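# Place masking tape and C battery into desk bin

## Task

Get the masking tape roll and the C battery into the storage bin that sits on the desk; each item is credited on its own. An item counts only when, viewed from directly above, it lies fully inside the bin's walls. Nothing is credited unless, at the end, the bin is upright, nearly all of it rests on the desk, and nothing other than these items is inside it or on top of it. The low shelf must still be standing upright at the end, and the robot must not topple or finish tilted; either of those fails the task.

## Robot and tools

Robot: a Rainbow Robotics RB-Y1. It has a two-wheel drive base with rear casters (0.58 m wide, 0.10 m ahead of the wheel axle, 0.57 m behind it, sweeping a 0.58 m radius when spinning in place), a folding torso (ankle, knee, hip), a head, and two arms, each ending in a five-finger hand. The base only drives forward/back and turns; it cannot strafe. A loose object may occasionally get nudged by an outside push.

Frames: the base frame has its origin on the floor between the drive wheels, with x forward, y to the left and z up, all in metres. The chest, left_hand and right_hand readings are reported in this frame. The hand point sits 0.045 m in front of the palm; on it, +z runs along the straightened fingers and +y points out of the palm. The odometry frame is the base frame as it was at scene start; base_odometry counts wheel rotation only, so slipping shows up as travel, and its heading is in rad, positive to the left.

move: performs one action and returns state plus images. An action contains "base", "joints", or both, or else "target" alone; "min_time_s" (0.1 to 8 s, the minimum duration of arm/head/torso motions) is optional with either. "base" is a single object {"x_m_s", "turn_rad_s", "for_s"}: forward speed in m/s (0.005 to 1.5 either sign, or 0), left-turn rate in rad/s (0.02 to 1.509 either sign, or 0), applied for for_s seconds (0.1 to 5), then braked. Omitted speeds are 0. These are velocities, so distance travelled is roughly speed times time. "joints" is one object, keyed by joint name, holding absolute targets, e.g. torso_squat_rad 0 to 1.2, torso_pitch_rad -0.2 to 1.4 (positive bows forward), torso_yaw_rad -1.5 to 1.5 (positive left), head_pan_rad -0.523 to 0.523, head_tilt_rad -0.35 to 1.57 (positive looks down), arm joints in rad per side, and hand keys (<side>_hand_little/ring/middle/index/thumb_turn/thumb_bend) on a -1 (closed) to +1 (open) scale. <side>_hand_force_limit (-1 to 1, about 0 to 10 N fingertip, 15 N thumb) and <side>_hand_speed (-0.96 to 1) are settings and do not move anything. "target" drives a single hand to an absolute pose: "side" is "left" or "right", "x","y","z" are in metres in the base frame (range -3 to 3) for the hand point, and "quat_wxyz" is a 4-number orientation in the printed format. The hand travels along an arc; break long moves into shorter steps. "cameras" lists head_camera, left_wrist_camera, right_wrist_camera or "all". With "blocking" false the call returns after about 0.5 s while the motion keeps going; a "target" always blocks.

Results: "move" reports done or the most serious status. base_status, joint_status and left/right_hand_status give how each motion finished: done, moving, off_target, reached (within 10 mm and 2 degrees), short (with the miss distance), refused (with reason), not_followed, contact_stop, time_out, limit_stop_at_<name>, torque_fault. Any uncommanded stop, or a refusal, cancels the remaining move/wait/finished_scene calls in that reply. on_its_own reports what the robot did without being told. lidar_m lists 12 distances in 30-degree sectors counter-clockwise starting straight ahead (4th left, 7th behind, 10th right), measured at 0.23 m height. <side>_hand_stopped_by gives, for little, ring, middle, index, thumb_bend, thumb_turn, one of moving/target/force/stalled/fault; the *_load_n values are fingertip forces in N (positive means pushed open), and a grip lost shows as these dropping toward 0. motor_effort gives wheel effort in percent; at rest a value above about 30 suggests the base is pressing against something. Wrist force/torque readings carry offsets and are never zeroed.

wait: seconds from 0 to 10, optional cameras; it comes back early once earlier motions settle. stop: brakes every running motion. zoom_image: camera plus region [x0,y0,x1,y1] in pixels of that camera's most recent image, at most 504 by 504. show_instructions: shows the reference pages. finished_scene: ends the scene permanently; the result must hold without the robot.

Gripping: turn the thumb in front of the palm (thumb_turn toward -1) to wrap objects 0.035 to 0.065 m thick. For a soft grip, close with <side>_hand_speed at -0.94 or lower. Every finger motor begins moving only when its own target changes. A hand holds roughly 0.3 kg.

Avoid: running the base into furniture (the wheels keep spinning, the robot may tip, and the motors can cut out for 2 s); fast bending or standing up with arms reaching forward or carrying a load; torso combinations outside the limits (squat+shift <= 1.52; squat-shift+pitch <= 1.57; shift+0.5pitch-0.4squat <= 0.7; shift+0.3pitch-0.5squat <= 0.39); the arms hitting or pressing on each other (keep about 0.5 rad of outward shoulder roll); pushing hard enough to trigger a torque fault (10 s freeze); holding stretched or loaded poses long enough to overheat motors; releasing or dropping things from a height; knocking over the bin or the low shelf; and leaving anything else inside the bin.

Each tool is called after ">>>" in YAML: its name, and indented under it one key for each argument.

Reference images:

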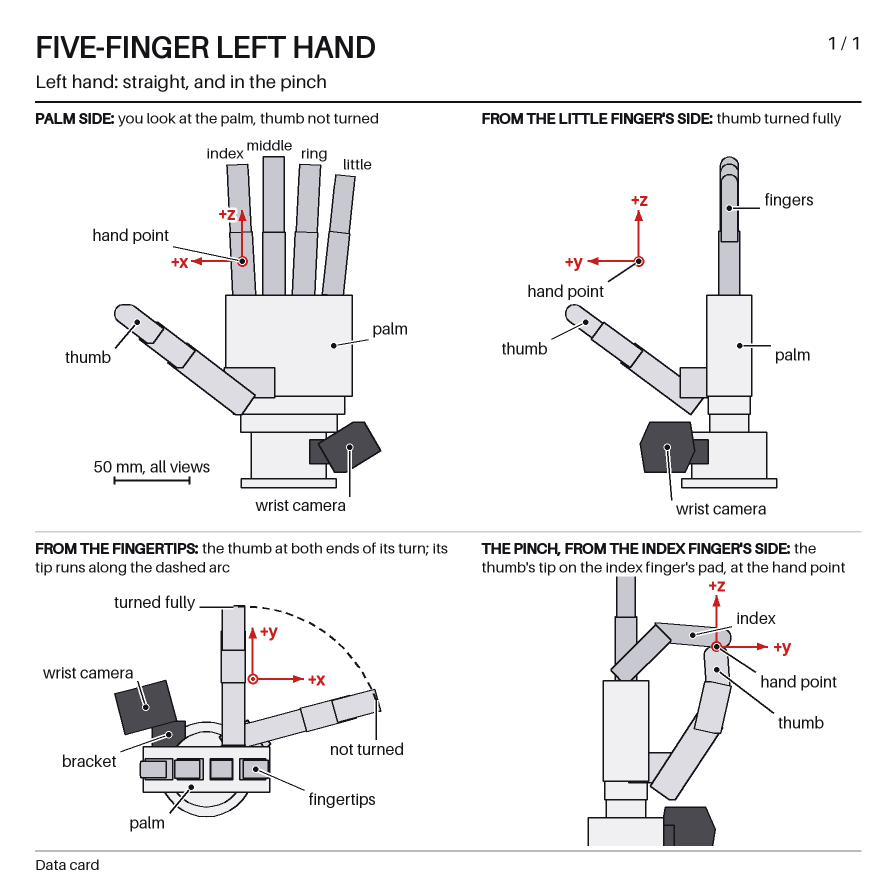

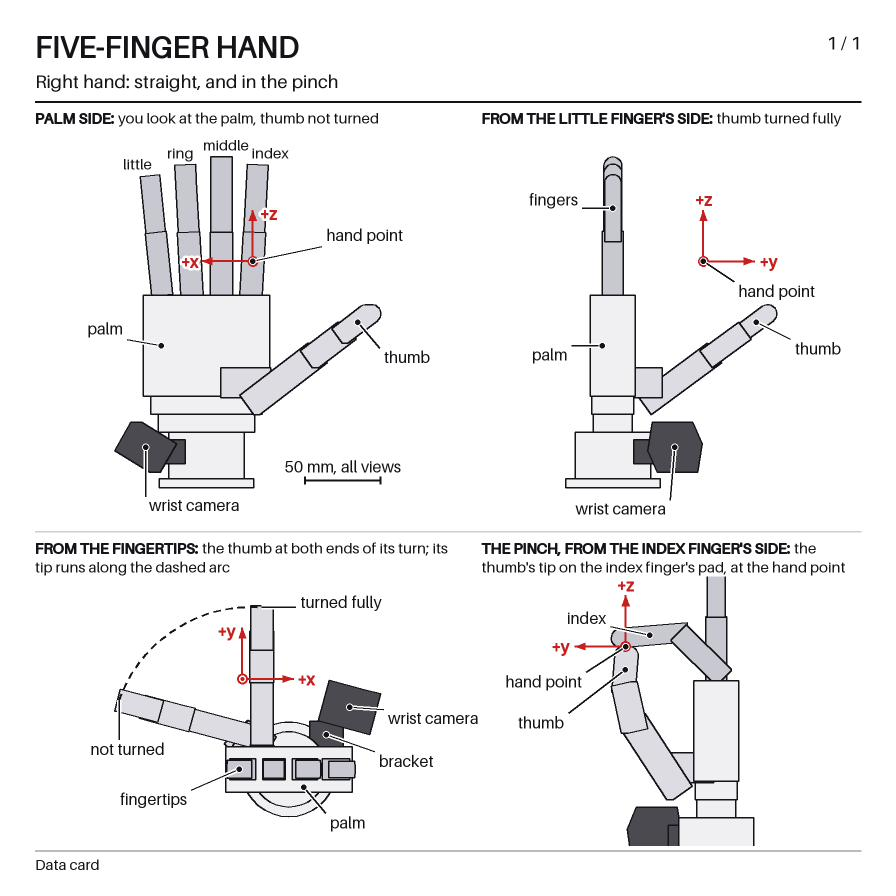

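## Session

>>> move:
  cameras: ["all"]

Scene clock: 0.00 s.
Joint torques (N m): no reading
External joint torques (N m): no reading
Wrist force (N): no reading
Wrist torque (N m): no reading
Wrist force, peak (N): no reading
base_odometry: x=+0.000 y=+0.000 heading=+0.000
lidar_m: 2.67 2.61 2.51 2.48 2.07 1.98 2.31 2.30 2.29 2.57 2.54 2.20
base_status: not commanded
joint_positions: torso_squat_rad=+0.350 torso_shift_rad=+0.000 torso_pitch_rad=+0.000 torso_yaw_rad=+0.000 left_shoulder_pitch_rad=-0.022 left_shoulder_roll_rad=+0.006 left_shoulder_yaw_rad=+0.015 left_elbow_rad=-0.294 left_forearm_roll_rad=+0.003 left_wrist_pitch_rad=+0.038 left_hand_roll_rad=+0.026 right_shoulder_pitch_rad=+0.006 right_shoulder_roll_rad=-0.049 right_shoulder_yaw_rad=-0.002 right_elbow_rad=-0.255 right_forearm_roll_rad=+0.026 right_wrist_pitch_rad=+0.047 right_hand_roll_rad=-0.008 head_pan_rad=+0.000 head_tilt_rad=+0.400 left_hand_little=+1.000 left_hand_ring=+1.000 left_hand_middle=+1.000 left_hand_index=+1.000 left_hand_thumb_turn=+1.000 left_hand_thumb_bend=+1.000 left_hand_force_limit=+0.000 left_hand_speed=-0.800 right_hand_little=+1.000 right_hand_ring=+1.000 right_hand_middle=+1.000 right_hand_index=+1.000 right_hand_thumb_turn=+1.000 right_hand_thumb_bend=+1.000 right_hand_force_limit=+0.000 right_hand_speed=-0.800
joint_status: not commanded
wheel_motors_off: 0
left_hand_stopped_by: target,target,target,target,target,target
right_hand_stopped_by: target,target,target,target,target,target
left_little_load_n: 0.5
left_ring_load_n: 0.0
left_middle_load_n: 0.0
left_index_load_n: 0.0
left_thumb_bend_load_n: -2.0
left_thumb_turn_load_n: 0.0
right_little_load_n: 0.0
right_ring_load_n: 0.0
right_middle_load_n: 0.0
right_index_load_n: -0.5
right_thumb_bend_load_n: 0.0
right_thumb_turn_load_n: 0.0
motor_effort: left_wheel=+1 right_wheel=-1
chest: x=-0.2280 y=+0.0010 z=+1.2475 quat_wxyz=(+1.000, -0.001, +0.000, +0.000) (m; base frame)
left_hand: x=-0.1227 y=+0.1935 z=+0.5164 quat_wxyz=(+0.098, -0.712, +0.688, -0.097) (m; base frame)
right_hand: x=-0.1694 y=-0.2304 z=+0.5122 quat_wxyz=(+0.052, -0.710, +0.697, -0.090) (m; base frame)
pictures: head_camera, left_wrist_camera, right_wrist_camera

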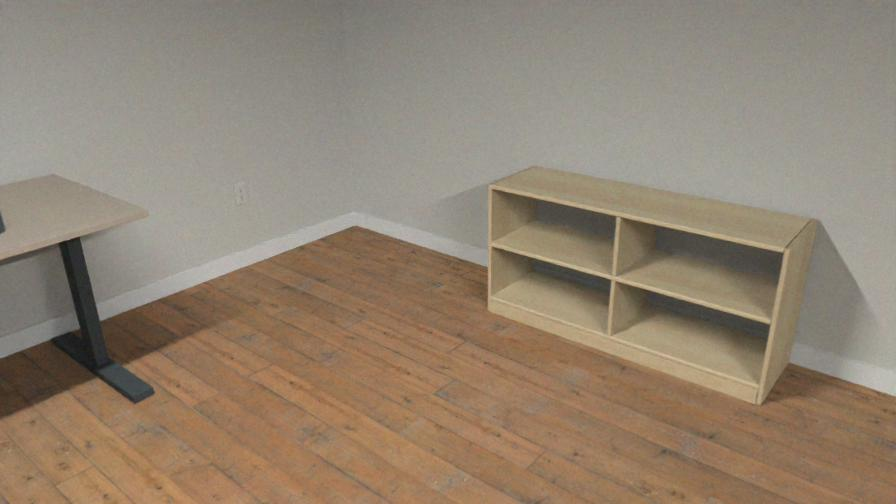

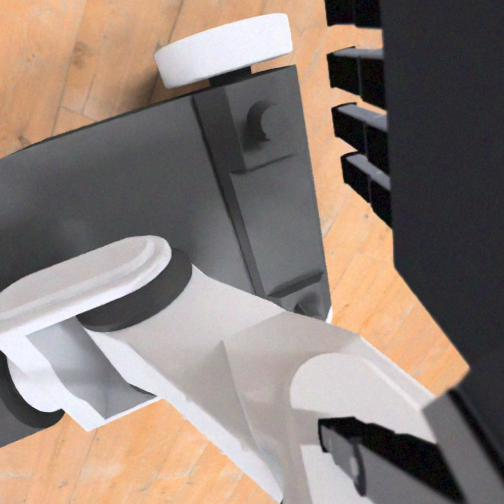

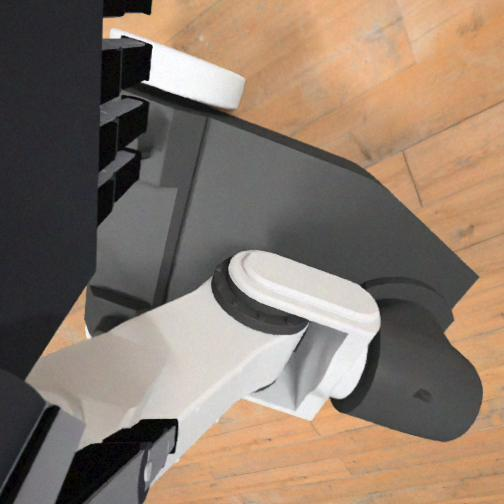

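>>> move:
  joints: {"head_pan_rad": 0.52, "head_tilt_rad": 0.45}
  cameras: ["head_camera"]

>>> move:
  joints: {"head_pan_rad": -0.52, "head_tilt_rad": 0.6}
  cameras: ["head_camera"]

Scene clock: 3.67 s.
Joint torques (N m): left_arm=[-3.64 -1.69 -0.53 -1.94 0.13 -0.92 -0.06] | right_arm=[-2.38 -1.89 -0.08 -1.33 0.04 -0.33 0.11]
External joint torques (N m): left_arm=[-0.11 -1.95 -0.54 0.04 0.11 -0.31 -0.06] | right_arm=[0.18 0.05 0.07 -0.04 -0.01 0.12 0.11]
Wrist force (N): left_arm=[1.5 1.0 5.7] | right_arm=[-6.6 3.4 5.1]
Wrist torque (N m): left_arm=[-0.17 -0.33 0.12] | right_arm=[-0.10 1.65 -0.83]
Wrist force, peak (N): left_arm=[1.4 0.9 6.1] | right_arm=[-6.7 4.0 5.6]
move: done
base_odometry: x=+0.000 y=+0.000 heading=+0.000
lidar_m: 2.68 2.61 2.50 2.47 2.07 1.97 2.31 2.30 2.29 2.56 2.56 2.21
base_status: not commanded
joint_positions: torso_squat_rad=+0.350 torso_shift_rad=+0.000 torso_pitch_rad=+0.000 torso_yaw_rad=+0.000 left_shoulder_pitch_rad=-0.022 left_shoulder_roll_rad=+0.006 left_shoulder_yaw_rad=+0.015 left_elbow_rad=-0.294 left_forearm_roll_rad=+0.003 left_wrist_pitch_rad=+0.038 left_hand_roll_rad=+0.026 right_shoulder_pitch_rad=+0.006 right_shoulder_roll_rad=-0.049 right_shoulder_yaw_rad=-0.002 right_elbow_rad=-0.255 right_forearm_roll_rad=+0.026 right_wrist_pitch_rad=+0.047 right_hand_roll_rad=-0.008 head_pan_rad=+0.520 head_tilt_rad=+0.450 left_hand_little=+1.000 left_hand_ring=+1.000 left_hand_middle=+1.000 left_hand_index=+1.000 left_hand_thumb_turn=+1.000 left_hand_thumb_bend=+1.000 left_hand_force_limit=+0.000 left_hand_speed=-0.800 right_hand_little=+1.000 right_hand_ring=+1.000 right_hand_middle=+1.000 right_hand_index=+1.000 right_hand_thumb_turn=+1.000 right_hand_thumb_bend=+1.000 right_hand_force_limit=+0.000 right_hand_speed=-0.800
joint_status: all done
wheel_motors_off: 0
left_hand_stopped_by: target,target,target,target,target,target
right_hand_stopped_by: target,target,target,target,target,target
left_little_load_n: 0.0
left_ring_load_n: 0.0
left_middle_load_n: 0.0
left_index_load_n: 0.0
left_thumb_bend_load_n: -2.0
left_thumb_turn_load_n: 0.0
right_little_load_n: 0.0
right_ring_load_n: 0.0
right_middle_load_n: 0.0
right_index_load_n: 0.0
right_thumb_bend_load_n: 0.0
right_thumb_turn_load_n: 0.5
motor_effort: left_wheel=+0(1) right_wheel=+0(1)
chest: x=-0.2280 y=+0.0010 z=+1.2475 quat_wxyz=(+1.000, -0.001, +0.000, +0.000) (m; base frame)
left_hand: x=-0.1227 y=+0.1935 z=+0.5164 quat_wxyz=(+0.098, -0.712, +0.688, -0.097) (m; base frame)
right_hand: x=-0.1694 y=-0.2304 z=+0.5122 quat_wxyz=(+0.052, -0.710, +0.697, -0.090) (m; base frame)
pictures: head_camera
camera_calibration:
head_camera: T_world_to_cam=[[0.486545, -0.873649, -0.00352757, 0.107882], [-0.364497, -0.19932, -0.909623, 1.30122], [0.793987, 0.443858, -0.415421, 0.701758], [0, 0, 0, 1]] pos_world=[-0.135385, 0.0421287, 1.47552]

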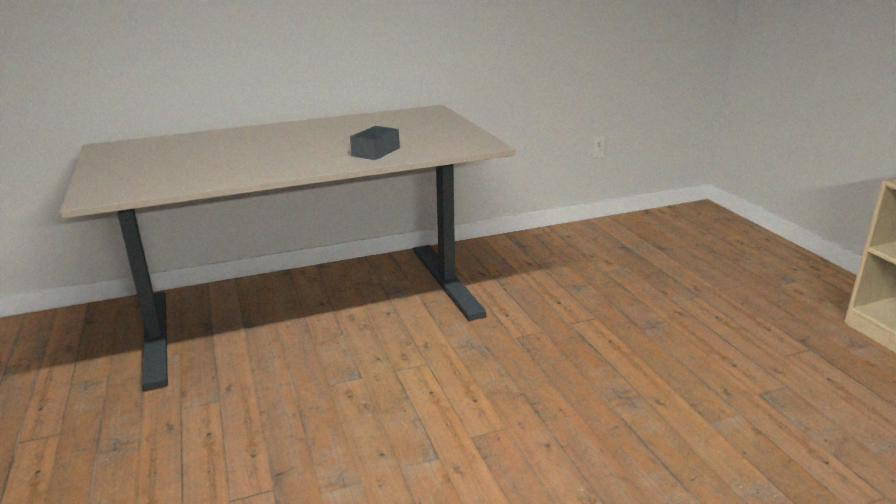

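Scene clock: 5.03 s.
Joint torques (N m): left_arm=[-3.64 -1.82 -0.58 -1.84 0.16 -0.72 -0.1] | right_arm=[-2.55 -1.78 0.63 -1.58 0 -0.14 0.01]
External joint torques (N m): left_arm=[-0.1 -2.08 -0.59 0.15 0.14 -0.11 -0.1] | right_arm=[0.01 0.15 0.79 -0.29 -0.05 0.31 0.01]
Wrist force (N): left_arm=[1.4 0.8 5.4] | right_arm=[-6.8 3.2 5.1]
Wrist torque (N m): left_arm=[-0.17 -0.29 0.11] | right_arm=[-0.14 1.65 -0.87]
Wrist force, peak (N): left_arm=[1.3 1.1 6.1] | right_arm=[-7.0 3.5 5.7]
move: done
base_odometry: x=+0.000 y=+0.000 heading=+0.000
lidar_m: 2.68 2.60 2.51 2.47 2.07 1.98 2.31 2.30 2.29 2.55 2.55 2.20
base_status: not commanded
joint_positions: torso_squat_rad=+0.350 torso_shift_rad=+0.000 torso_pitch_rad=+0.000 torso_yaw_rad=+0.000 left_shoulder_pitch_rad=-0.022 left_shoulder_roll_rad=+0.006 left_shoulder_yaw_rad=+0.015 left_elbow_rad=-0.294 left_forearm_roll_rad=+0.003 left_wrist_pitch_rad=+0.038 left_hand_roll_rad=+0.026 right_shoulder_pitch_rad=+0.006 right_shoulder_roll_rad=-0.049 right_shoulder_yaw_rad=-0.002 right_elbow_rad=-0.255 right_forearm_roll_rad=+0.026 right_wrist_pitch_rad=+0.047 right_hand_roll_rad=-0.008 head_pan_rad=-0.520 head_tilt_rad=+0.600 left_hand_little=+1.000 left_hand_ring=+1.000 left_hand_middle=+1.000 left_hand_index=+1.000 left_hand_thumb_turn=+1.000 left_hand_thumb_bend=+1.000 left_hand_force_limit=+0.000 left_hand_speed=-0.800 right_hand_little=+1.000 right_hand_ring=+1.000 right_hand_middle=+1.000 right_hand_index=+1.000 right_hand_thumb_turn=+1.000 right_hand_thumb_bend=+1.000 right_hand_force_limit=+0.000 right_hand_speed=-0.800
joint_status: all done
wheel_motors_off: 0
left_hand_stopped_by: target,target,target,target,target,target
right_hand_stopped_by: target,target,target,target,target,target
left_little_load_n: 0.0
left_ring_load_n: 0.0
left_middle_load_n: 0.0
left_index_load_n: 0.0
left_thumb_bend_load_n: -2.0
left_thumb_turn_load_n: -0.5
right_little_load_n: 0.0
right_ring_load_n: 0.5
right_middle_load_n: 0.0
right_index_load_n: 0.0
right_thumb_bend_load_n: 0.0
right_thumb_turn_load_n: 0.0
motor_effort: left_wheel=+1(1) right_wheel=+0(1)
chest: x=-0.2280 y=+0.0010 z=+1.2475 quat_wxyz=(+1.000, -0.001, +0.000, +0.000) (m; base frame)
left_hand: x=-0.1227 y=+0.1935 z=+0.5164 quat_wxyz=(+0.098, -0.712, +0.688, -0.097) (m; base frame)
right_hand: x=-0.1694 y=-0.2304 z=+0.5122 quat_wxyz=(+0.052, -0.710, +0.697, -0.090) (m; base frame)
pictures: head_camera
camera_calibration:
head_camera: T_world_to_cam=[[-0.507575, -0.861606, -0.00165631, -0.0996503], [-0.469368, 0.278117, -0.83806, 1.17544], [0.722538, -0.424601, -0.545576, 0.876579], [0, 0, 0, 1]] pos_world=[-0.132228, -0.0405731, 1.46316]

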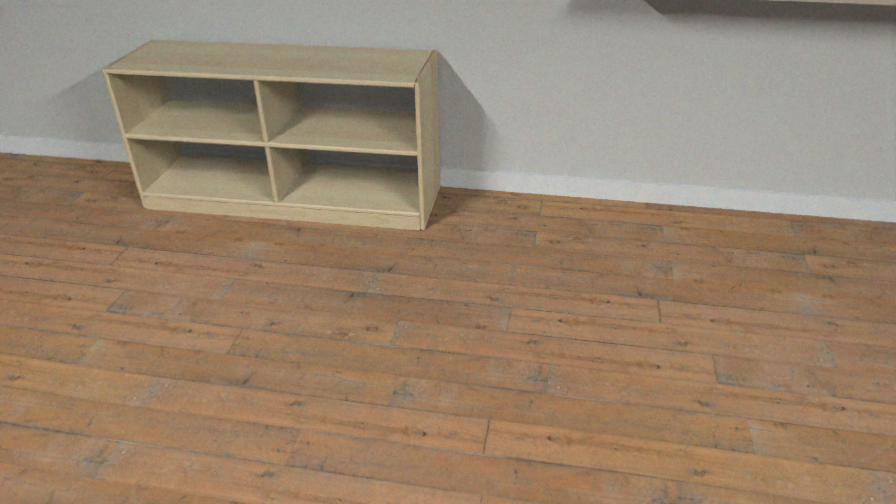

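>>> move:
  base: {"turn_rad_s": -0.8, "for_s": 2.0}
  joints: {"head_tilt_rad": 0.3, "head_pan_rad": 0}
  cameras: ["head_camera"]

Scene clock: 11.77 s.
Joint torques (N m): left_arm=[-3.45 -1.7 -0.65 -1.93 0.14 -0.78 -0.28] | right_arm=[-2.95 -2.45 0.03 -1.4 -0.09 -0.16 0.08]
External joint torques (N m): left_arm=[0.09 -1.96 -0.67 0.05 0.12 -0.17 -0.28] | right_arm=[-0.39 -0.51 0.19 -0.11 -0.14 0.29 0.08]
Wrist force (N): left_arm=[1.5 0.8 5.9] | right_arm=[-5.9 3.2 5.2]
Wrist torque (N m): left_arm=[-0.19 -0.30 0.11] | right_arm=[-0.17 1.49 -0.80]
Wrist force, peak (N): left_arm=[1.8 1.2 6.1] | right_arm=[-6.7 3.4 6.4]
move: done
base_odometry: x=+0.000 y=+0.000 heading=-1.600
lidar_m: 2.51 2.56 2.20 2.38 2.62 2.51 2.53 2.10 1.67 1.83 2.28 2.27
base_status: done (sent for 2 of 2 s)
joint_positions: torso_squat_rad=+0.350 torso_shift_rad=+0.000 torso_pitch_rad=+0.000 torso_yaw_rad=+0.000 left_shoulder_pitch_rad=-0.022 left_shoulder_roll_rad=+0.007 left_shoulder_yaw_rad=+0.015 left_elbow_rad=-0.294 left_forearm_roll_rad=+0.003 left_wrist_pitch_rad=+0.038 left_hand_roll_rad=+0.026 right_shoulder_pitch_rad=+0.006 right_shoulder_roll_rad=-0.049 right_shoulder_yaw_rad=-0.002 right_elbow_rad=-0.255 right_forearm_roll_rad=+0.026 right_wrist_pitch_rad=+0.047 right_hand_roll_rad=-0.008 head_pan_rad=+0.000 head_tilt_rad=+0.300 left_hand_little=+1.000 left_hand_ring=+1.000 left_hand_middle=+1.000 left_hand_index=+1.000 left_hand_thumb_turn=+1.000 left_hand_thumb_bend=+1.000 left_hand_force_limit=+0.000 left_hand_speed=-0.800 right_hand_little=+1.000 right_hand_ring=+1.000 right_hand_middle=+1.000 right_hand_index=+1.000 right_hand_thumb_turn=+1.000 right_hand_thumb_bend=+1.000 right_hand_force_limit=+0.000 right_hand_speed=-0.800
joint_status: all done
wheel_motors_off: 0
left_hand_stopped_by: target,target,target,target,target,target
right_hand_stopped_by: target,target,target,target,target,target
left_little_load_n: 0.0
left_ring_load_n: 0.0
left_middle_load_n: 0.0
left_index_load_n: 0.0
left_thumb_bend_load_n: -1.5
left_thumb_turn_load_n: -0.5
right_little_load_n: 0.0
right_ring_load_n: 0.0
right_middle_load_n: 0.0
right_index_load_n: 0.0
right_thumb_bend_load_n: 0.0
right_thumb_turn_load_n: 0.0
motor_effort: left_wheel=+12(35) right_wheel=+3(25)
chest: x=-0.2280 y=+0.0011 z=+1.2475 quat_wxyz=(+1.000, -0.001, +0.000, +0.000) (m; base frame)
left_hand: x=-0.1227 y=+0.1935 z=+0.5164 quat_wxyz=(+0.098, -0.712, +0.688, -0.097) (m; base frame)
right_hand: x=-0.1694 y=-0.2304 z=+0.5122 quat_wxyz=(+0.052, -0.710, +0.697, -0.090) (m; base frame)
pictures: head_camera
camera_calibration:
head_camera: T_world_to_cam=[[-0.0110279, -0.999927, -0.00502441, 0.00765249], [-0.274193, 0.00785604, -0.961643, 1.39489], [0.961611, -0.00922726, -0.274259, 0.532481], [0, 0, 0, 1]] pos_world=[-0.129486, 0.00160696, 1.48746]

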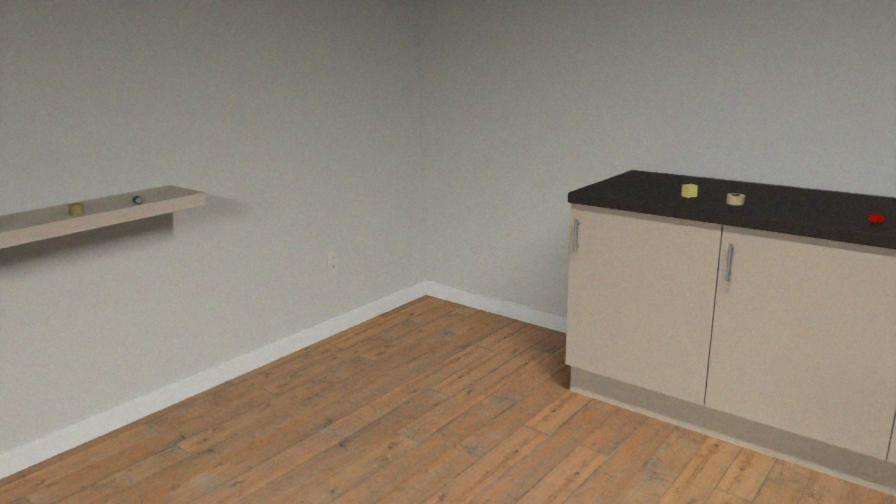

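>>> zoom_image:
  camera: "head_camera"
  region: [640, 160, 896, 260]

>>> zoom_image:
  camera: "head_camera"
  region: [20, 160, 220, 260]

Scaled by 1.969.

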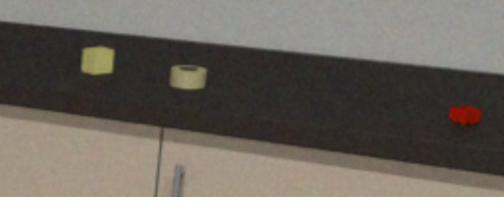

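Scaled by 2.520.

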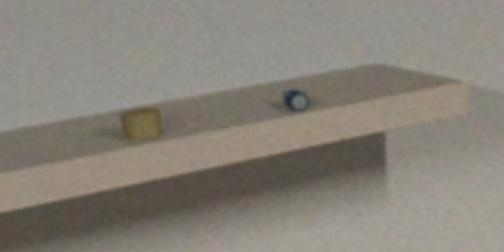

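>>> move:
  base: {"turn_rad_s": -0.8, "for_s": 1.0}
  cameras: ["head_camera"]

>>> move:
  base: {"turn_rad_s": -0.8, "for_s": 1.4}
  joints: {"head_tilt_rad": 0.45}
  cameras: ["head_camera"]

Scene clock: 23.40 s.
Joint torques (N m): left_arm=[-3.62 -1.29 -0.35 -1.86 0.21 -0.76 -0.15] | right_arm=[-2.37 -1.86 0.11 -1.52 0.03 -0.21 0.01]
External joint torques (N m): left_arm=[-0.09 -1.55 -0.36 0.12 0.18 -0.16 -0.15] | right_arm=[0.19 0.08 0.27 -0.23 -0.02 0.24 0.01]
Wrist force (N): left_arm=[1.5 0.7 5.6] | right_arm=[-6.3 3.4 5.0]
Wrist torque (N m): left_arm=[-0.20 -0.29 0.13] | right_arm=[-0.14 1.55 -0.81]
Wrist force, peak (N): left_arm=[1.6 1.2 6.1] | right_arm=[-7.1 3.1 6.6]
move: done
base_odometry: x=+0.000 y=+0.000 heading=-2.099
lidar_m: 2.26 2.54 2.56 2.21 2.67 2.60 2.51 2.48 2.09 1.99 2.32 2.29
base_status: done (sent for 1 of 1 s)
joint_positions: torso_squat_rad=+0.350 torso_shift_rad=+0.000 torso_pitch_rad=+0.000 torso_yaw_rad=+0.000 left_shoulder_pitch_rad=-0.022 left_shoulder_roll_rad=+0.007 left_shoulder_yaw_rad=+0.015 left_elbow_rad=-0.294 left_forearm_roll_rad=+0.003 left_wrist_pitch_rad=+0.038 left_hand_roll_rad=+0.026 right_shoulder_pitch_rad=+0.006 right_shoulder_roll_rad=-0.049 right_shoulder_yaw_rad=-0.002 right_elbow_rad=-0.255 right_forearm_roll_rad=+0.026 right_wrist_pitch_rad=+0.047 right_hand_roll_rad=-0.008 head_pan_rad=+0.000 head_tilt_rad=+0.300 left_hand_little=+1.000 left_hand_ring=+1.000 left_hand_middle=+1.000 left_hand_index=+1.000 left_hand_thumb_turn=+1.000 left_hand_thumb_bend=+1.000 left_hand_force_limit=+0.000 left_hand_speed=-0.800 right_hand_little=+1.000 right_hand_ring=+1.000 right_hand_middle=+1.000 right_hand_index=+1.000 right_hand_thumb_turn=+1.000 right_hand_thumb_bend=+1.000 right_hand_force_limit=+0.000 right_hand_speed=-0.800
joint_status: not commanded
wheel_motors_off: 0
left_hand_stopped_by: target,target,target,target,target,target
right_hand_stopped_by: target,target,target,target,target,target
left_little_load_n: 0.0
left_ring_load_n: 0.0
left_middle_load_n: 0.0
left_index_load_n: 0.0
left_thumb_bend_load_n: -1.5
left_thumb_turn_load_n: 0.0
right_little_load_n: 0.0
right_ring_load_n: 0.0
right_middle_load_n: 0.0
right_index_load_n: 0.0
right_thumb_bend_load_n: 0.0
right_thumb_turn_load_n: 0.0
motor_effort: left_wheel=+14(31) right_wheel=+3(10)
chest: x=-0.2280 y=+0.0011 z=+1.2475 quat_wxyz=(+1.000, -0.001, +0.000, +0.000) (m; base frame)
left_hand: x=-0.1227 y=+0.1935 z=+0.5164 quat_wxyz=(+0.098, -0.712, +0.688, -0.097) (m; base frame)
right_hand: x=-0.1694 y=-0.2304 z=+0.5122 quat_wxyz=(+0.052, -0.710, +0.697, -0.090) (m; base frame)
pictures: head_camera
camera_calibration:
head_camera: T_world_to_cam=[[-0.0110279, -0.999927, -0.00502441, 0.00775249], [-0.274193, 0.00785604, -0.961643, 1.39489], [0.961611, -0.00922726, -0.274259, 0.532482], [0, 0, 0, 1]] pos_world=[-0.129486, 0.00170696, 1.48746]

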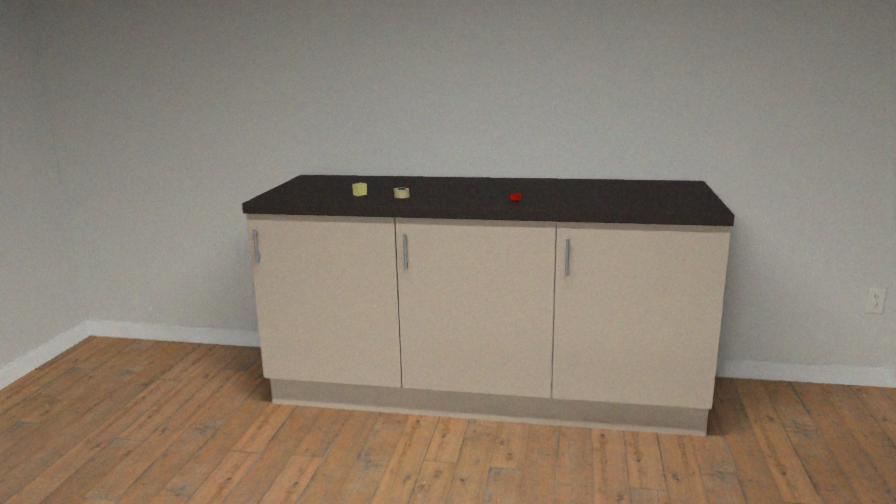

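Scene clock: 26.60 s.
Joint torques (N m): left_arm=[-3.55 -1.61 -0.47 -1.85 0.1 -0.7 -0.15] | right_arm=[-2.62 -1.9 0.42 -1.44 0.01 -0.06 0.14]
External joint torques (N m): left_arm=[-0.02 -1.87 -0.49 0.14 0.07 -0.1 -0.15] | right_arm=[-0.06 0.04 0.58 -0.15 -0.04 0.39 0.14]
Wrist force (N): left_arm=[1.0 0.6 5.5] | right_arm=[-6.7 3.2 6.1]
Wrist torque (N m): left_arm=[-0.20 -0.24 0.09] | right_arm=[-0.16 1.61 -0.85]
Wrist force, peak (N): left_arm=[1.2 0.9 6.2] | right_arm=[-6.8 3.5 5.9]
move: done
base_odometry: x=+0.000 y=+0.000 heading=-3.079
lidar_m: 2.41 2.27 2.27 2.95 2.55 2.20 2.69 2.63 2.53 2.36 2.06 1.66
base_status: done (sent for 1.4 of 1.4 s)
joint_positions: torso_squat_rad=+0.350 torso_shift_rad=+0.000 torso_pitch_rad=+0.000 torso_yaw_rad=+0.000 left_shoulder_pitch_rad=-0.022 left_shoulder_roll_rad=+0.007 left_shoulder_yaw_rad=+0.015 left_elbow_rad=-0.294 left_forearm_roll_rad=+0.003 left_wrist_pitch_rad=+0.038 left_hand_roll_rad=+0.026 right_shoulder_pitch_rad=+0.006 right_shoulder_roll_rad=-0.049 right_shoulder_yaw_rad=-0.002 right_elbow_rad=-0.255 right_forearm_roll_rad=+0.026 right_wrist_pitch_rad=+0.047 right_hand_roll_rad=-0.008 head_pan_rad=+0.000 head_tilt_rad=+0.450 left_hand_little=+1.000 left_hand_ring=+1.000 left_hand_middle=+1.000 left_hand_index=+1.000 left_hand_thumb_turn=+1.000 left_hand_thumb_bend=+1.000 left_hand_force_limit=+0.000 left_hand_speed=-0.800 right_hand_little=+1.000 right_hand_ring=+1.000 right_hand_middle=+1.000 right_hand_index=+1.000 right_hand_thumb_turn=+1.000 right_hand_thumb_bend=+1.000 right_hand_force_limit=+0.000 right_hand_speed=-0.800
joint_status: all done
wheel_motors_off: 0
left_hand_stopped_by: target,target,target,target,target,target
right_hand_stopped_by: target,target,target,target,target,target
left_little_load_n: 0.0
left_ring_load_n: 0.0
left_middle_load_n: 0.0
left_index_load_n: 0.0
left_thumb_bend_load_n: -1.5
left_thumb_turn_load_n: 0.0
right_little_load_n: 0.0
right_ring_load_n: 0.0
right_middle_load_n: 0.0
right_index_load_n: 0.0
right_thumb_bend_load_n: 0.0
right_thumb_turn_load_n: 0.0
motor_effort: left_wheel=+14(33) right_wheel=+3(9)
chest: x=-0.2280 y=+0.0011 z=+1.2475 quat_wxyz=(+1.000, -0.001, +0.000, +0.000) (m; base frame)
left_hand: x=-0.1227 y=+0.1935 z=+0.5164 quat_wxyz=(+0.098, -0.712, +0.688, -0.097) (m; base frame)
right_hand: x=-0.1694 y=-0.2304 z=+0.5122 quat_wxyz=(+0.052, -0.710, +0.697, -0.090) (m; base frame)
pictures: head_camera
camera_calibration:
head_camera: T_world_to_cam=[[-0.011835, -0.999925, -0.00323507, 0.00500709], [-0.41475, 0.00785277, -0.909901, 1.29106], [0.909858, -0.00942698, -0.414812, 0.725317], [0, 0, 0, 1]] pos_world=[-0.124408, 0.00170584, 1.47563]

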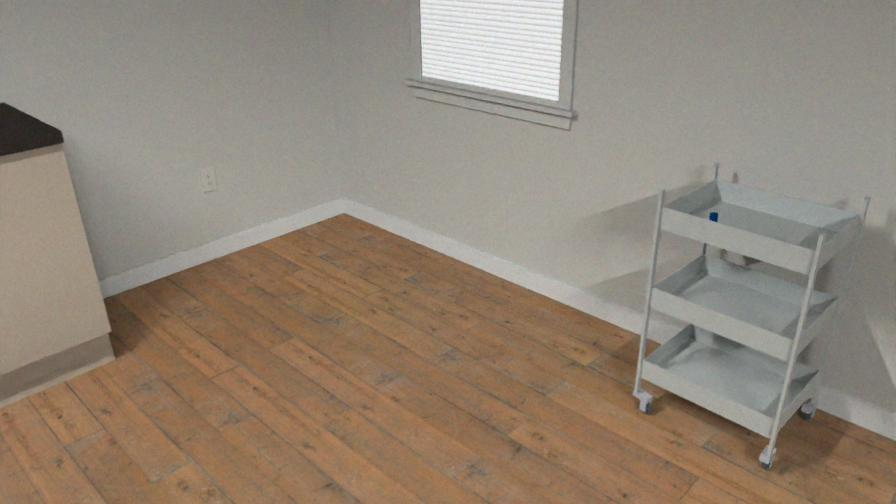

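>>> zoom_image:
  camera: "head_camera"
  region: [640, 160, 896, 300]

>>> move:
  base: {"turn_rad_s": -0.8, "for_s": 1.3}
  cameras: ["head_camera"]

Scaled by 1.969.

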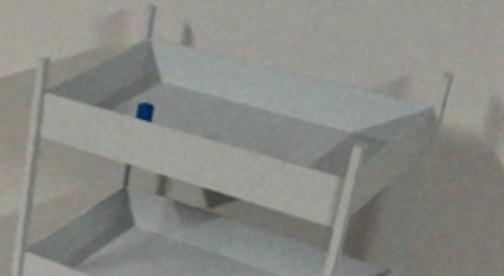

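Scene clock: 32.77 s.
Joint torques (N m): left_arm=[-3.27 -1.56 -0.56 -2.01 0.09 -0.69 -0.2] | right_arm=[-2.34 -1.93 0.22 -1.54 -0.05 -0.21 0.14]
External joint torques (N m): left_arm=[0.27 -1.82 -0.58 -0.03 0.06 -0.08 -0.2] | right_arm=[0.21 0.01 0.38 -0.25 -0.1 0.24 0.14]
Wrist force (N): left_arm=[1.1 1.1 5.9] | right_arm=[-6.0 3.4 5.1]
Wrist torque (N m): left_arm=[-0.14 -0.26 0.09] | right_arm=[-0.13 1.48 -0.79]
Wrist force, peak (N): left_arm=[1.4 1.0 6.3] | right_arm=[-7.0 3.6 5.9]
move: done
base_odometry: x=+0.000 y=+0.000 heading=+2.360
lidar_m: 1.97 1.80 2.79 2.28 2.33 2.68 2.24 2.39 3.13 2.52 3.04 2.17
base_status: done (sent for 1.3 of 1.3 s)
joint_positions: torso_squat_rad=+0.350 torso_shift_rad=+0.000 torso_pitch_rad=+0.000 torso_yaw_rad=+0.000 left_shoulder_pitch_rad=-0.022 left_shoulder_roll_rad=+0.007 left_shoulder_yaw_rad=+0.015 left_elbow_rad=-0.294 left_forearm_roll_rad=+0.003 left_wrist_pitch_rad=+0.038 left_hand_roll_rad=+0.026 right_shoulder_pitch_rad=+0.006 right_shoulder_roll_rad=-0.049 right_shoulder_yaw_rad=-0.002 right_elbow_rad=-0.255 right_forearm_roll_rad=+0.026 right_wrist_pitch_rad=+0.047 right_hand_roll_rad=-0.008 head_pan_rad=+0.000 head_tilt_rad=+0.450 left_hand_little=+1.000 left_hand_ring=+1.000 left_hand_middle=+1.000 left_hand_index=+1.000 left_hand_thumb_turn=+1.000 left_hand_thumb_bend=+1.000 left_hand_force_limit=+0.000 left_hand_speed=-0.800 right_hand_little=+1.000 right_hand_ring=+1.000 right_hand_middle=+1.000 right_hand_index=+1.000 right_hand_thumb_turn=+1.000 right_hand_thumb_bend=+1.000 right_hand_force_limit=+0.000 right_hand_speed=-0.800
joint_status: not commanded
wheel_motors_off: 0
left_hand_stopped_by: target,target,target,target,target,target
right_hand_stopped_by: target,target,target,target,target,target
left_little_load_n: 0.0
left_ring_load_n: 0.0
left_middle_load_n: 0.0
left_index_load_n: 0.0
left_thumb_bend_load_n: -2.0
left_thumb_turn_load_n: 0.0
right_little_load_n: 0.0
right_ring_load_n: 0.0
right_middle_load_n: 0.0
right_index_load_n: 0.0
right_thumb_bend_load_n: -0.5
right_thumb_turn_load_n: 0.0
motor_effort: left_wheel=+14(33) right_wheel=+3(10)
chest: x=-0.2280 y=+0.0011 z=+1.2475 quat_wxyz=(+1.000, -0.001, +0.000, +0.000) (m; base frame)
left_hand: x=-0.1227 y=+0.1935 z=+0.5164 quat_wxyz=(+0.098, -0.712, +0.688, -0.097) (m; base frame)
right_hand: x=-0.1694 y=-0.2304 z=+0.5122 quat_wxyz=(+0.052, -0.710, +0.697, -0.090) (m; base frame)
pictures: head_camera
camera_calibration:
head_camera: T_world_to_cam=[[-0.011835, -0.999925, -0.00323507, 0.00500709], [-0.41475, 0.00785277, -0.909901, 1.29106], [0.909858, -0.00942698, -0.414812, 0.725317], [0, 0, 0, 1]] pos_world=[-0.124408, 0.00170584, 1.47563]

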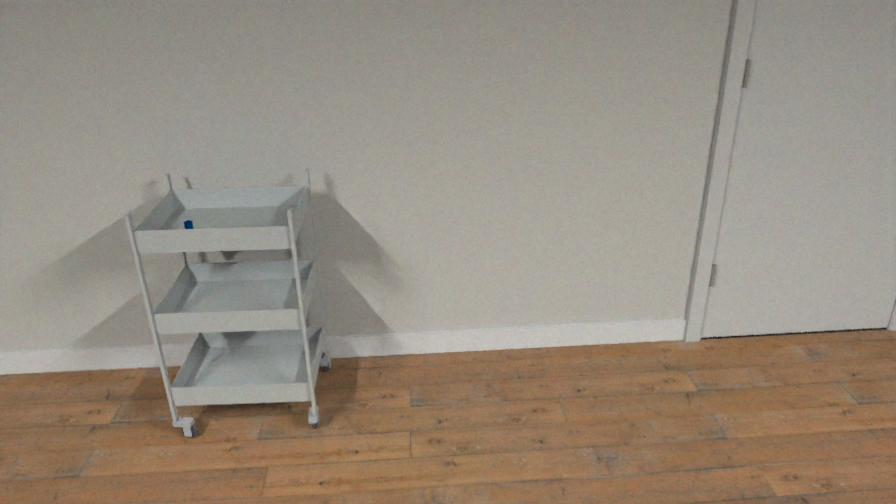

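>>> move:
  base: {"turn_rad_s": 1.4, "for_s": 2.9}
  joints: {"head_tilt_rad": 0.3}
  cameras: ["head_camera"]

Scene clock: 58.50 s.
Joint torques (N m): left_arm=[-3.36 -1.66 -0.8 -2.01 0.14 -0.64 -0.14] | right_arm=[-2.43 -2.01 0.16 -1.44 0 -0.1 0.15]
External joint torques (N m): left_arm=[0.17 -1.93 -0.81 -0.02 0.12 -0.03 -0.14] | right_arm=[0.12 -0.07 0.32 -0.15 -0.05 0.35 0.15]
Wrist force (N): left_arm=[1.7 0.9 5.7] | right_arm=[-6.1 3.4 5.2]
Wrist torque (N m): left_arm=[-0.16 -0.34 0.12] | right_arm=[-0.13 1.46 -0.78]
Wrist force, peak (N): left_arm=[1.5 1.0 6.4] | right_arm=[-7.0 3.8 5.8]
move: done
base_odometry: x=+0.000 y=+0.000 heading=+0.136
lidar_m: 2.68 2.60 2.49 2.29 2.06 1.99 2.50 2.30 2.30 2.84 2.54 2.20
base_status: done (sent for 2.9 of 2.9 s)
joint_positions: torso_squat_rad=+0.350 torso_shift_rad=+0.000 torso_pitch_rad=+0.000 torso_yaw_rad=+0.000 left_shoulder_pitch_rad=-0.022 left_shoulder_roll_rad=+0.007 left_shoulder_yaw_rad=+0.015 left_elbow_rad=-0.294 left_forearm_roll_rad=+0.003 left_wrist_pitch_rad=+0.038 left_hand_roll_rad=+0.026 right_shoulder_pitch_rad=+0.006 right_shoulder_roll_rad=-0.049 right_shoulder_yaw_rad=-0.002 right_elbow_rad=-0.255 right_forearm_roll_rad=+0.026 right_wrist_pitch_rad=+0.047 right_hand_roll_rad=-0.008 head_pan_rad=+0.000 head_tilt_rad=+0.300 left_hand_little=+1.000 left_hand_ring=+1.000 left_hand_middle=+1.000 left_hand_index=+1.000 left_hand_thumb_turn=+1.000 left_hand_thumb_bend=+1.000 left_hand_force_limit=+0.000 left_hand_speed=-0.800 right_hand_little=+1.000 right_hand_ring=+1.000 right_hand_middle=+1.000 right_hand_index=+1.000 right_hand_thumb_turn=+1.000 right_hand_thumb_bend=+1.000 right_hand_force_limit=+0.000 right_hand_speed=-0.800
joint_status: all done
wheel_motors_off: 0
left_hand_stopped_by: target,target,target,target,target,target
right_hand_stopped_by: target,target,target,target,target,target
left_little_load_n: 0.0
left_ring_load_n: 0.0
left_middle_load_n: 0.0
left_index_load_n: 0.0
left_thumb_bend_load_n: -1.5
left_thumb_turn_load_n: 0.0
right_little_load_n: 0.0
right_ring_load_n: 0.0
right_middle_load_n: -0.5
right_index_load_n: 0.0
right_thumb_bend_load_n: 0.0
right_thumb_turn_load_n: 0.0
motor_effort: left_wheel=+6(39) right_wheel=+9(33)
chest: x=-0.2281 y=+0.0011 z=+1.2475 quat_wxyz=(+1.000, -0.001, +0.000, +0.000) (m; base frame)
left_hand: x=-0.1228 y=+0.1935 z=+0.5164 quat_wxyz=(+0.098, -0.712, +0.688, -0.097) (m; base frame)
right_hand: x=-0.1694 y=-0.2304 z=+0.5122 quat_wxyz=(+0.052, -0.710, +0.697, -0.090) (m; base frame)
pictures: head_camera
camera_calibration:
head_camera: T_world_to_cam=[[-0.0110257, -0.999927, -0.00502462, 0.00775089], [-0.273981, 0.00785361, -0.961703, 1.39495], [0.961672, -0.00922683, -0.274047, 0.532366], [0, 0, 0, 1]] pos_world=[-0.129686, 0.00170696, 1.48746]

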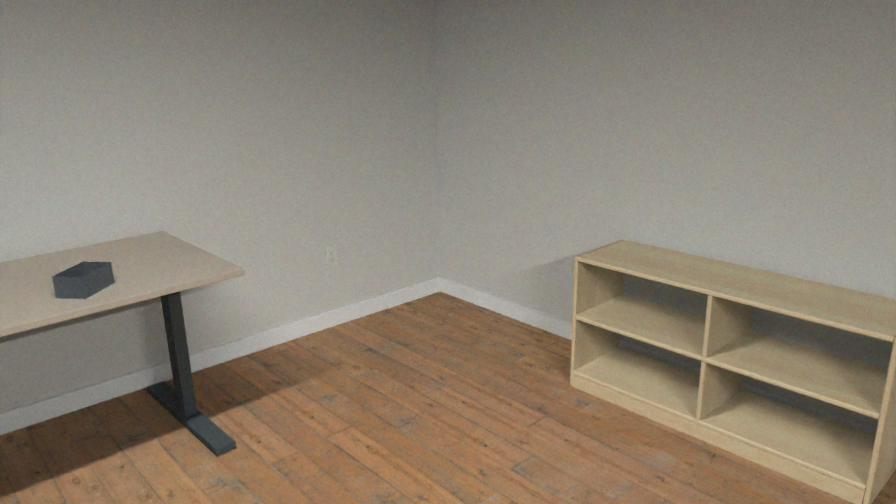

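>>> move:
  base: {"turn_rad_s": -0.8, "for_s": 1.55}
  joints: {"head_tilt_rad": 0.25}
  cameras: ["head_camera"]

Scene clock: 65.10 s.
Joint torques (N m): left_arm=[-3.58 -1.45 -0.38 -1.97 0.04 -0.78 -0.03] | right_arm=[-2.7 -1.37 0.38 -1.66 -0.09 -0.24 0.11]
External joint torques (N m): left_arm=[-0.05 -1.71 -0.39 0.02 0.01 -0.17 -0.03] | right_arm=[-0.14 0.58 0.53 -0.37 -0.14 0.21 0.11]
Wrist force (N): left_arm=[1.5 0.8 5.5] | right_arm=[-6.4 2.7 5.4]
Wrist torque (N m): left_arm=[-0.21 -0.29 0.12] | right_arm=[-0.27 1.53 -0.85]
Wrist force, peak (N): left_arm=[1.4 1.1 6.3] | right_arm=[-6.9 3.9 5.9]
move: done
base_odometry: x=+0.000 y=+0.000 heading=-1.091
lidar_m: 2.57 2.21 2.37 2.60 2.51 2.54 2.09 1.67 1.80 2.33 2.28 2.49
base_status: done (sent for 1.57 of 1.57 s)
joint_positions: torso_squat_rad=+0.350 torso_shift_rad=+0.000 torso_pitch_rad=+0.000 torso_yaw_rad=+0.000 left_shoulder_pitch_rad=-0.022 left_shoulder_roll_rad=+0.007 left_shoulder_yaw_rad=+0.015 left_elbow_rad=-0.294 left_forearm_roll_rad=+0.003 left_wrist_pitch_rad=+0.038 left_hand_roll_rad=+0.026 right_shoulder_pitch_rad=+0.006 right_shoulder_roll_rad=-0.049 right_shoulder_yaw_rad=-0.002 right_elbow_rad=-0.255 right_forearm_roll_rad=+0.026 right_wrist_pitch_rad=+0.047 right_hand_roll_rad=-0.008 head_pan_rad=+0.000 head_tilt_rad=+0.250 left_hand_little=+1.000 left_hand_ring=+1.000 left_hand_middle=+1.000 left_hand_index=+1.000 left_hand_thumb_turn=+1.000 left_hand_thumb_bend=+1.000 left_hand_force_limit=+0.000 left_hand_speed=-0.800 right_hand_little=+1.000 right_hand_ring=+1.000 right_hand_middle=+1.000 right_hand_index=+1.000 right_hand_thumb_turn=+1.000 right_hand_thumb_bend=+1.000 right_hand_force_limit=+0.000 right_hand_speed=-0.800
joint_status: all done
wheel_motors_off: 0
left_hand_stopped_by: target,target,target,target,target,target
right_hand_stopped_by: target,target,target,target,target,target
left_little_load_n: 0.0
left_ring_load_n: 0.0
left_middle_load_n: 0.0
left_index_load_n: 0.0
left_thumb_bend_load_n: -1.5
left_thumb_turn_load_n: 0.0
right_little_load_n: 0.0
right_ring_load_n: 0.0
right_middle_load_n: 0.0
right_index_load_n: 0.0
right_thumb_bend_load_n: 0.0
right_thumb_turn_load_n: 0.0
motor_effort: left_wheel=+13(43) right_wheel=+4(28)
chest: x=-0.2281 y=+0.0011 z=+1.2475 quat_wxyz=(+1.000, -0.001, +0.000, +0.000) (m; base frame)
left_hand: x=-0.1228 y=+0.1935 z=+0.5164 quat_wxyz=(+0.098, -0.712, +0.688, -0.097) (m; base frame)
right_hand: x=-0.1694 y=-0.2304 z=+0.5122 quat_wxyz=(+0.052, -0.710, +0.697, -0.090) (m; base frame)
pictures: head_camera
camera_calibration:
head_camera: T_world_to_cam=[[-0.0107368, -0.999927, -0.0054738, 0.00845461], [-0.225567, 0.00775497, -0.974197, 1.42301], [0.974169, -0.00922502, -0.225633, 0.464852], [0, 0, 0, 1]] pos_world=[-0.13177, 0.00170688, 1.49122]

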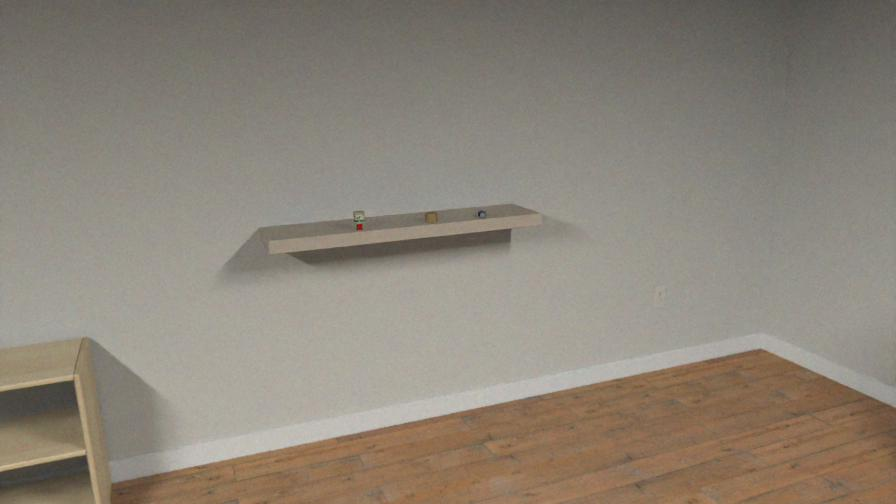

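>>> zoom_image:
  camera: "head_camera"
  region: [320, 190, 520, 260]

Scaled by 2.520.

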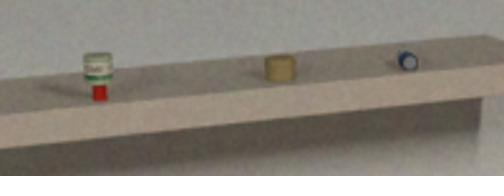

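>>> move:
  base: {"turn_rad_s": -0.3, "for_s": 0.77}

>>> move:
  base: {"x_m_s": 0.4, "for_s": 3.9}

>>> move:
  base: {"turn_rad_s": 0.5, "for_s": 1.26}
  joints: {"head_tilt_rad": 0.5}
  cameras: ["head_camera"]

Scene clock: 85.03 s.
Joint torques (N m): left_arm=[-3.41 -1.57 -0.7 -1.94 0.21 -0.89 -0.15] | right_arm=[-2.77 -1.72 0.06 -1.43 -0.07 -0.2 0.12]
External joint torques (N m): left_arm=[0.13 -1.82 -0.71 0.04 0.19 -0.29 -0.15] | right_arm=[-0.21 0.23 0.22 -0.13 -0.12 0.25 0.12]
Wrist force (N): left_arm=[1.6 1.0 6.0] | right_arm=[-6.5 3.3 5.4]
Wrist torque (N m): left_arm=[-0.17 -0.30 0.12] | right_arm=[-0.16 1.55 -0.86]
Wrist force, peak (N): left_arm=[1.5 0.9 6.4] | right_arm=[-7.2 3.7 5.8]
move: done
base_odometry: x=+0.000 y=+0.001 heading=-1.320
lidar_m: 2.71 2.20 2.22 3.12 2.50 2.51 2.20 1.85 1.66 2.75 2.27 2.32
base_status: done (sent for 0.77 of 0.77 s)
joint_positions: torso_squat_rad=+0.350 torso_shift_rad=+0.000 torso_pitch_rad=+0.000 torso_yaw_rad=+0.000 left_shoulder_pitch_rad=-0.022 left_shoulder_roll_rad=+0.007 left_shoulder_yaw_rad=+0.015 left_elbow_rad=-0.294 left_forearm_roll_rad=+0.003 left_wrist_pitch_rad=+0.038 left_hand_roll_rad=+0.026 right_shoulder_pitch_rad=+0.006 right_shoulder_roll_rad=-0.049 right_shoulder_yaw_rad=-0.002 right_elbow_rad=-0.255 right_forearm_roll_rad=+0.026 right_wrist_pitch_rad=+0.047 right_hand_roll_rad=-0.008 head_pan_rad=+0.000 head_tilt_rad=+0.250 left_hand_little=+1.000 left_hand_ring=+1.000 left_hand_middle=+1.000 left_hand_index=+1.000 left_hand_thumb_turn=+1.000 left_hand_thumb_bend=+1.000 left_hand_force_limit=+0.000 left_hand_speed=-0.800 right_hand_little=+1.000 right_hand_ring=+1.000 right_hand_middle=+1.000 right_hand_index=+1.000 right_hand_thumb_turn=+1.000 right_hand_thumb_bend=+1.000 right_hand_force_limit=+0.000 right_hand_speed=-0.800
joint_status: not commanded
wheel_motors_off: 0
left_hand_stopped_by: target,target,target,target,target,target
right_hand_stopped_by: target,target,target,target,target,target
left_little_load_n: 0.5
left_ring_load_n: 0.0
left_middle_load_n: 0.0
left_index_load_n: 0.0
left_thumb_bend_load_n: -1.5
left_thumb_turn_load_n: -0.5
right_little_load_n: 0.0
right_ring_load_n: 0.0
right_middle_load_n: 0.0
right_index_load_n: 0.0
right_thumb_bend_load_n: 0.0
right_thumb_turn_load_n: 0.0
motor_effort: left_wheel=+13(31) right_wheel=+3(10)
chest: x=-0.2281 y=+0.0011 z=+1.2475 quat_wxyz=(+1.000, -0.001, +0.000, +0.000) (m; base frame)
left_hand: x=-0.1227 y=+0.1935 z=+0.5164 quat_wxyz=(+0.098, -0.712, +0.688, -0.097) (m; base frame)
right_hand: x=-0.1694 y=-0.2304 z=+0.5122 quat_wxyz=(+0.052, -0.710, +0.697, -0.090) (m; base frame)
pictures: none

Scene clock: 90.47 s.
Joint torques (N m): left_arm=[-3.1 -1.73 -0.4 -1.8 0.06 -0.73 -0.07] | right_arm=[-1.83 -1.95 0.26 -1.15 0.12 -0.37 0.17]
External joint torques (N m): left_arm=[0.43 -1.99 -0.41 0.18 0.04 -0.13 -0.07] | right_arm=[0.72 -0.01 0.42 0.14 0.07 0.08 0.17]
Wrist force (N): left_arm=[1.4 0.8 5.5] | right_arm=[-5.6 3.1 5.3]
Wrist torque (N m): left_arm=[-0.21 -0.27 0.12] | right_arm=[-0.19 1.42 -0.80]
Wrist force, peak (N): left_arm=[1.4 1.1 6.3] | right_arm=[-6.9 3.8 5.9]
move: done
base_odometry: x=+0.386 y=-1.511 heading=-1.321
lidar_m: 1.34 1.26 1.30 1.55 3.82 3.75 3.57 2.93 2.19 1.51 1.40 1.95
base_status: done (sent for 3.9 of 3.9 s)
joint_positions: torso_squat_rad=+0.350 torso_shift_rad=+0.000 torso_pitch_rad=+0.000 torso_yaw_rad=+0.000 left_shoulder_pitch_rad=-0.022 left_shoulder_roll_rad=+0.007 left_shoulder_yaw_rad=+0.015 left_elbow_rad=-0.294 left_forearm_roll_rad=+0.003 left_wrist_pitch_rad=+0.038 left_hand_roll_rad=+0.026 right_shoulder_pitch_rad=+0.006 right_shoulder_roll_rad=-0.049 right_shoulder_yaw_rad=-0.002 right_elbow_rad=-0.255 right_forearm_roll_rad=+0.026 right_wrist_pitch_rad=+0.047 right_hand_roll_rad=-0.008 head_pan_rad=+0.000 head_tilt_rad=+0.250 left_hand_little=+1.000 left_hand_ring=+1.000 left_hand_middle=+1.000 left_hand_index=+1.000 left_hand_thumb_turn=+1.000 left_hand_thumb_bend=+1.000 left_hand_force_limit=+0.000 left_hand_speed=-0.800 right_hand_little=+1.000 right_hand_ring=+1.000 right_hand_middle=+1.000 right_hand_index=+1.000 right_hand_thumb_turn=+1.000 right_hand_thumb_bend=+1.000 right_hand_force_limit=+0.000 right_hand_speed=-0.800
joint_status: not commanded
wheel_motors_off: 0
left_hand_stopped_by: target,target,target,target,target,target
right_hand_stopped_by: target,target,target,target,target,target
left_little_load_n: 0.0
left_ring_load_n: 0.0
left_middle_load_n: 0.0
left_index_load_n: 0.0
left_thumb_bend_load_n: -2.0
left_thumb_turn_load_n: -0.5
right_little_load_n: 0.0
right_ring_load_n: 0.0
right_middle_load_n: 0.0
right_index_load_n: 0.0
right_thumb_bend_load_n: 0.0
right_thumb_turn_load_n: 0.0
motor_effort: left_wheel=-7(41) right_wheel=+5(29)
chest: x=-0.2279 y=+0.0011 z=+1.2475 quat_wxyz=(+1.000, -0.001, +0.000, +0.000) (m; base frame)
left_hand: x=-0.1227 y=+0.1935 z=+0.5164 quat_wxyz=(+0.098, -0.712, +0.688, -0.097) (m; base frame)
right_hand: x=-0.1692 y=-0.2304 z=+0.5122 quat_wxyz=(+0.052, -0.710, +0.697, -0.090) (m; base frame)
pictures: none

Scene clock: 93.30 s.
Joint torques (N m): left_arm=[-3.09 -1.5 -0.56 -1.81 0.13 -0.71 -0.18] | right_arm=[-1.74 -1.61 0.29 -1.39 -0.1 -0.15 0.11]
External joint torques (N m): left_arm=[0.44 -1.77 -0.58 0.18 0.1 -0.11 -0.18] | right_arm=[0.82 0.32 0.45 -0.1 -0.16 0.3 0.11]
Wrist force (N): left_arm=[1.6 1.2 6.0] | right_arm=[-6.6 3.5 5.5]
Wrist torque (N m): left_arm=[-0.16 -0.29 0.11] | right_arm=[-0.16 1.62 -0.85]
Wrist force, peak (N): left_arm=[1.7 1.3 6.3] | right_arm=[-7.1 3.1 5.9]
move: done
base_odometry: x=+0.386 y=-1.511 heading=-0.688
lidar_m: 1.26 1.33 1.54 3.39 3.75 3.43 3.34 1.96 1.45 1.42 1.74 1.30
base_status: done (sent for 1.27 of 1.27 s)
joint_positions: torso_squat_rad=+0.350 torso_shift_rad=+0.000 torso_pitch_rad=+0.000 torso_yaw_rad=+0.000 left_shoulder_pitch_rad=-0.022 left_shoulder_roll_rad=+0.007 left_shoulder_yaw_rad=+0.015 left_elbow_rad=-0.294 left_forearm_roll_rad=+0.003 left_wrist_pitch_rad=+0.038 left_hand_roll_rad=+0.026 right_shoulder_pitch_rad=+0.006 right_shoulder_roll_rad=-0.049 right_shoulder_yaw_rad=-0.002 right_elbow_rad=-0.255 right_forearm_roll_rad=+0.026 right_wrist_pitch_rad=+0.047 right_hand_roll_rad=-0.008 head_pan_rad=+0.000 head_tilt_rad=+0.500 left_hand_little=+1.000 left_hand_ring=+1.000 left_hand_middle=+1.000 left_hand_index=+1.000 left_hand_thumb_turn=+1.000 left_hand_thumb_bend=+1.000 left_hand_force_limit=+0.000 left_hand_speed=-0.800 right_hand_little=+1.000 right_hand_ring=+1.000 right_hand_middle=+1.000 right_hand_index=+1.000 right_hand_thumb_turn=+1.000 right_hand_thumb_bend=+1.000 right_hand_force_limit=+0.000 right_hand_speed=-0.800
joint_status: all done
wheel_motors_off: 0
left_hand_stopped_by: target,target,target,target,target,target
right_hand_stopped_by: target,target,target,target,target,target
left_little_load_n: 0.0
left_ring_load_n: 0.0
left_middle_load_n: 0.0
left_index_load_n: 0.0
left_thumb_bend_load_n: -1.5
left_thumb_turn_load_n: -0.5
right_little_load_n: 0.0
right_ring_load_n: 0.0
right_middle_load_n: 0.0
right_index_load_n: 0.0
right_thumb_bend_load_n: 0.0
right_thumb_turn_load_n: 0.0
motor_effort: left_wheel=+4(40) right_wheel=+10(24)
chest: x=-0.2279 y=+0.0011 z=+1.2475 quat_wxyz=(+1.000, -0.001, +0.000, +0.000) (m; base frame)
left_hand: x=-0.1227 y=+0.1935 z=+0.5164 quat_wxyz=(+0.098, -0.712, +0.688, -0.097) (m; base frame)
right_hand: x=-0.1693 y=-0.2304 z=+0.5122 quat_wxyz=(+0.052, -0.710, +0.697, -0.090) (m; base frame)
pictures: head_camera
camera_calibration:
head_camera: T_world_to_cam=[[-0.0121168, -0.999923, -0.00267844, 0.00405531], [-0.459791, 0.00795023, -0.887992, 1.25007], [0.887945, -0.00952808, -0.459852, 0.785967], [0, 0, 0, 1]] pos_world=[-0.123073, 0.00160537, 1.4715]

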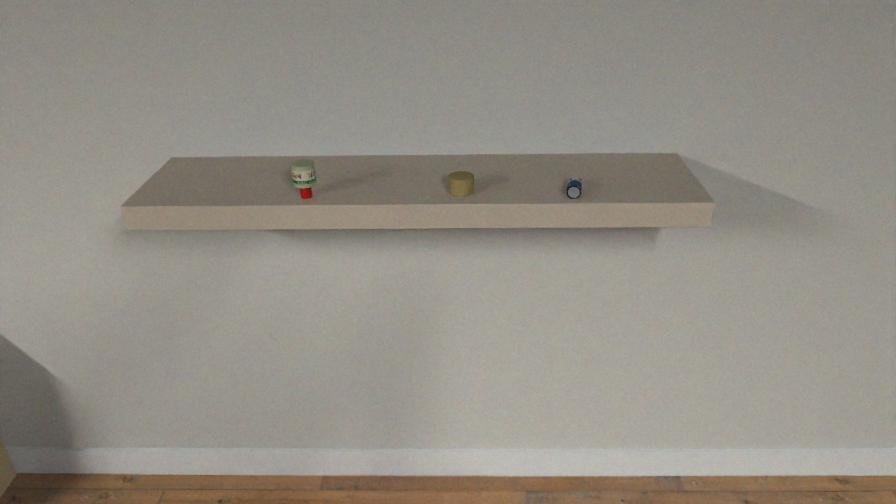

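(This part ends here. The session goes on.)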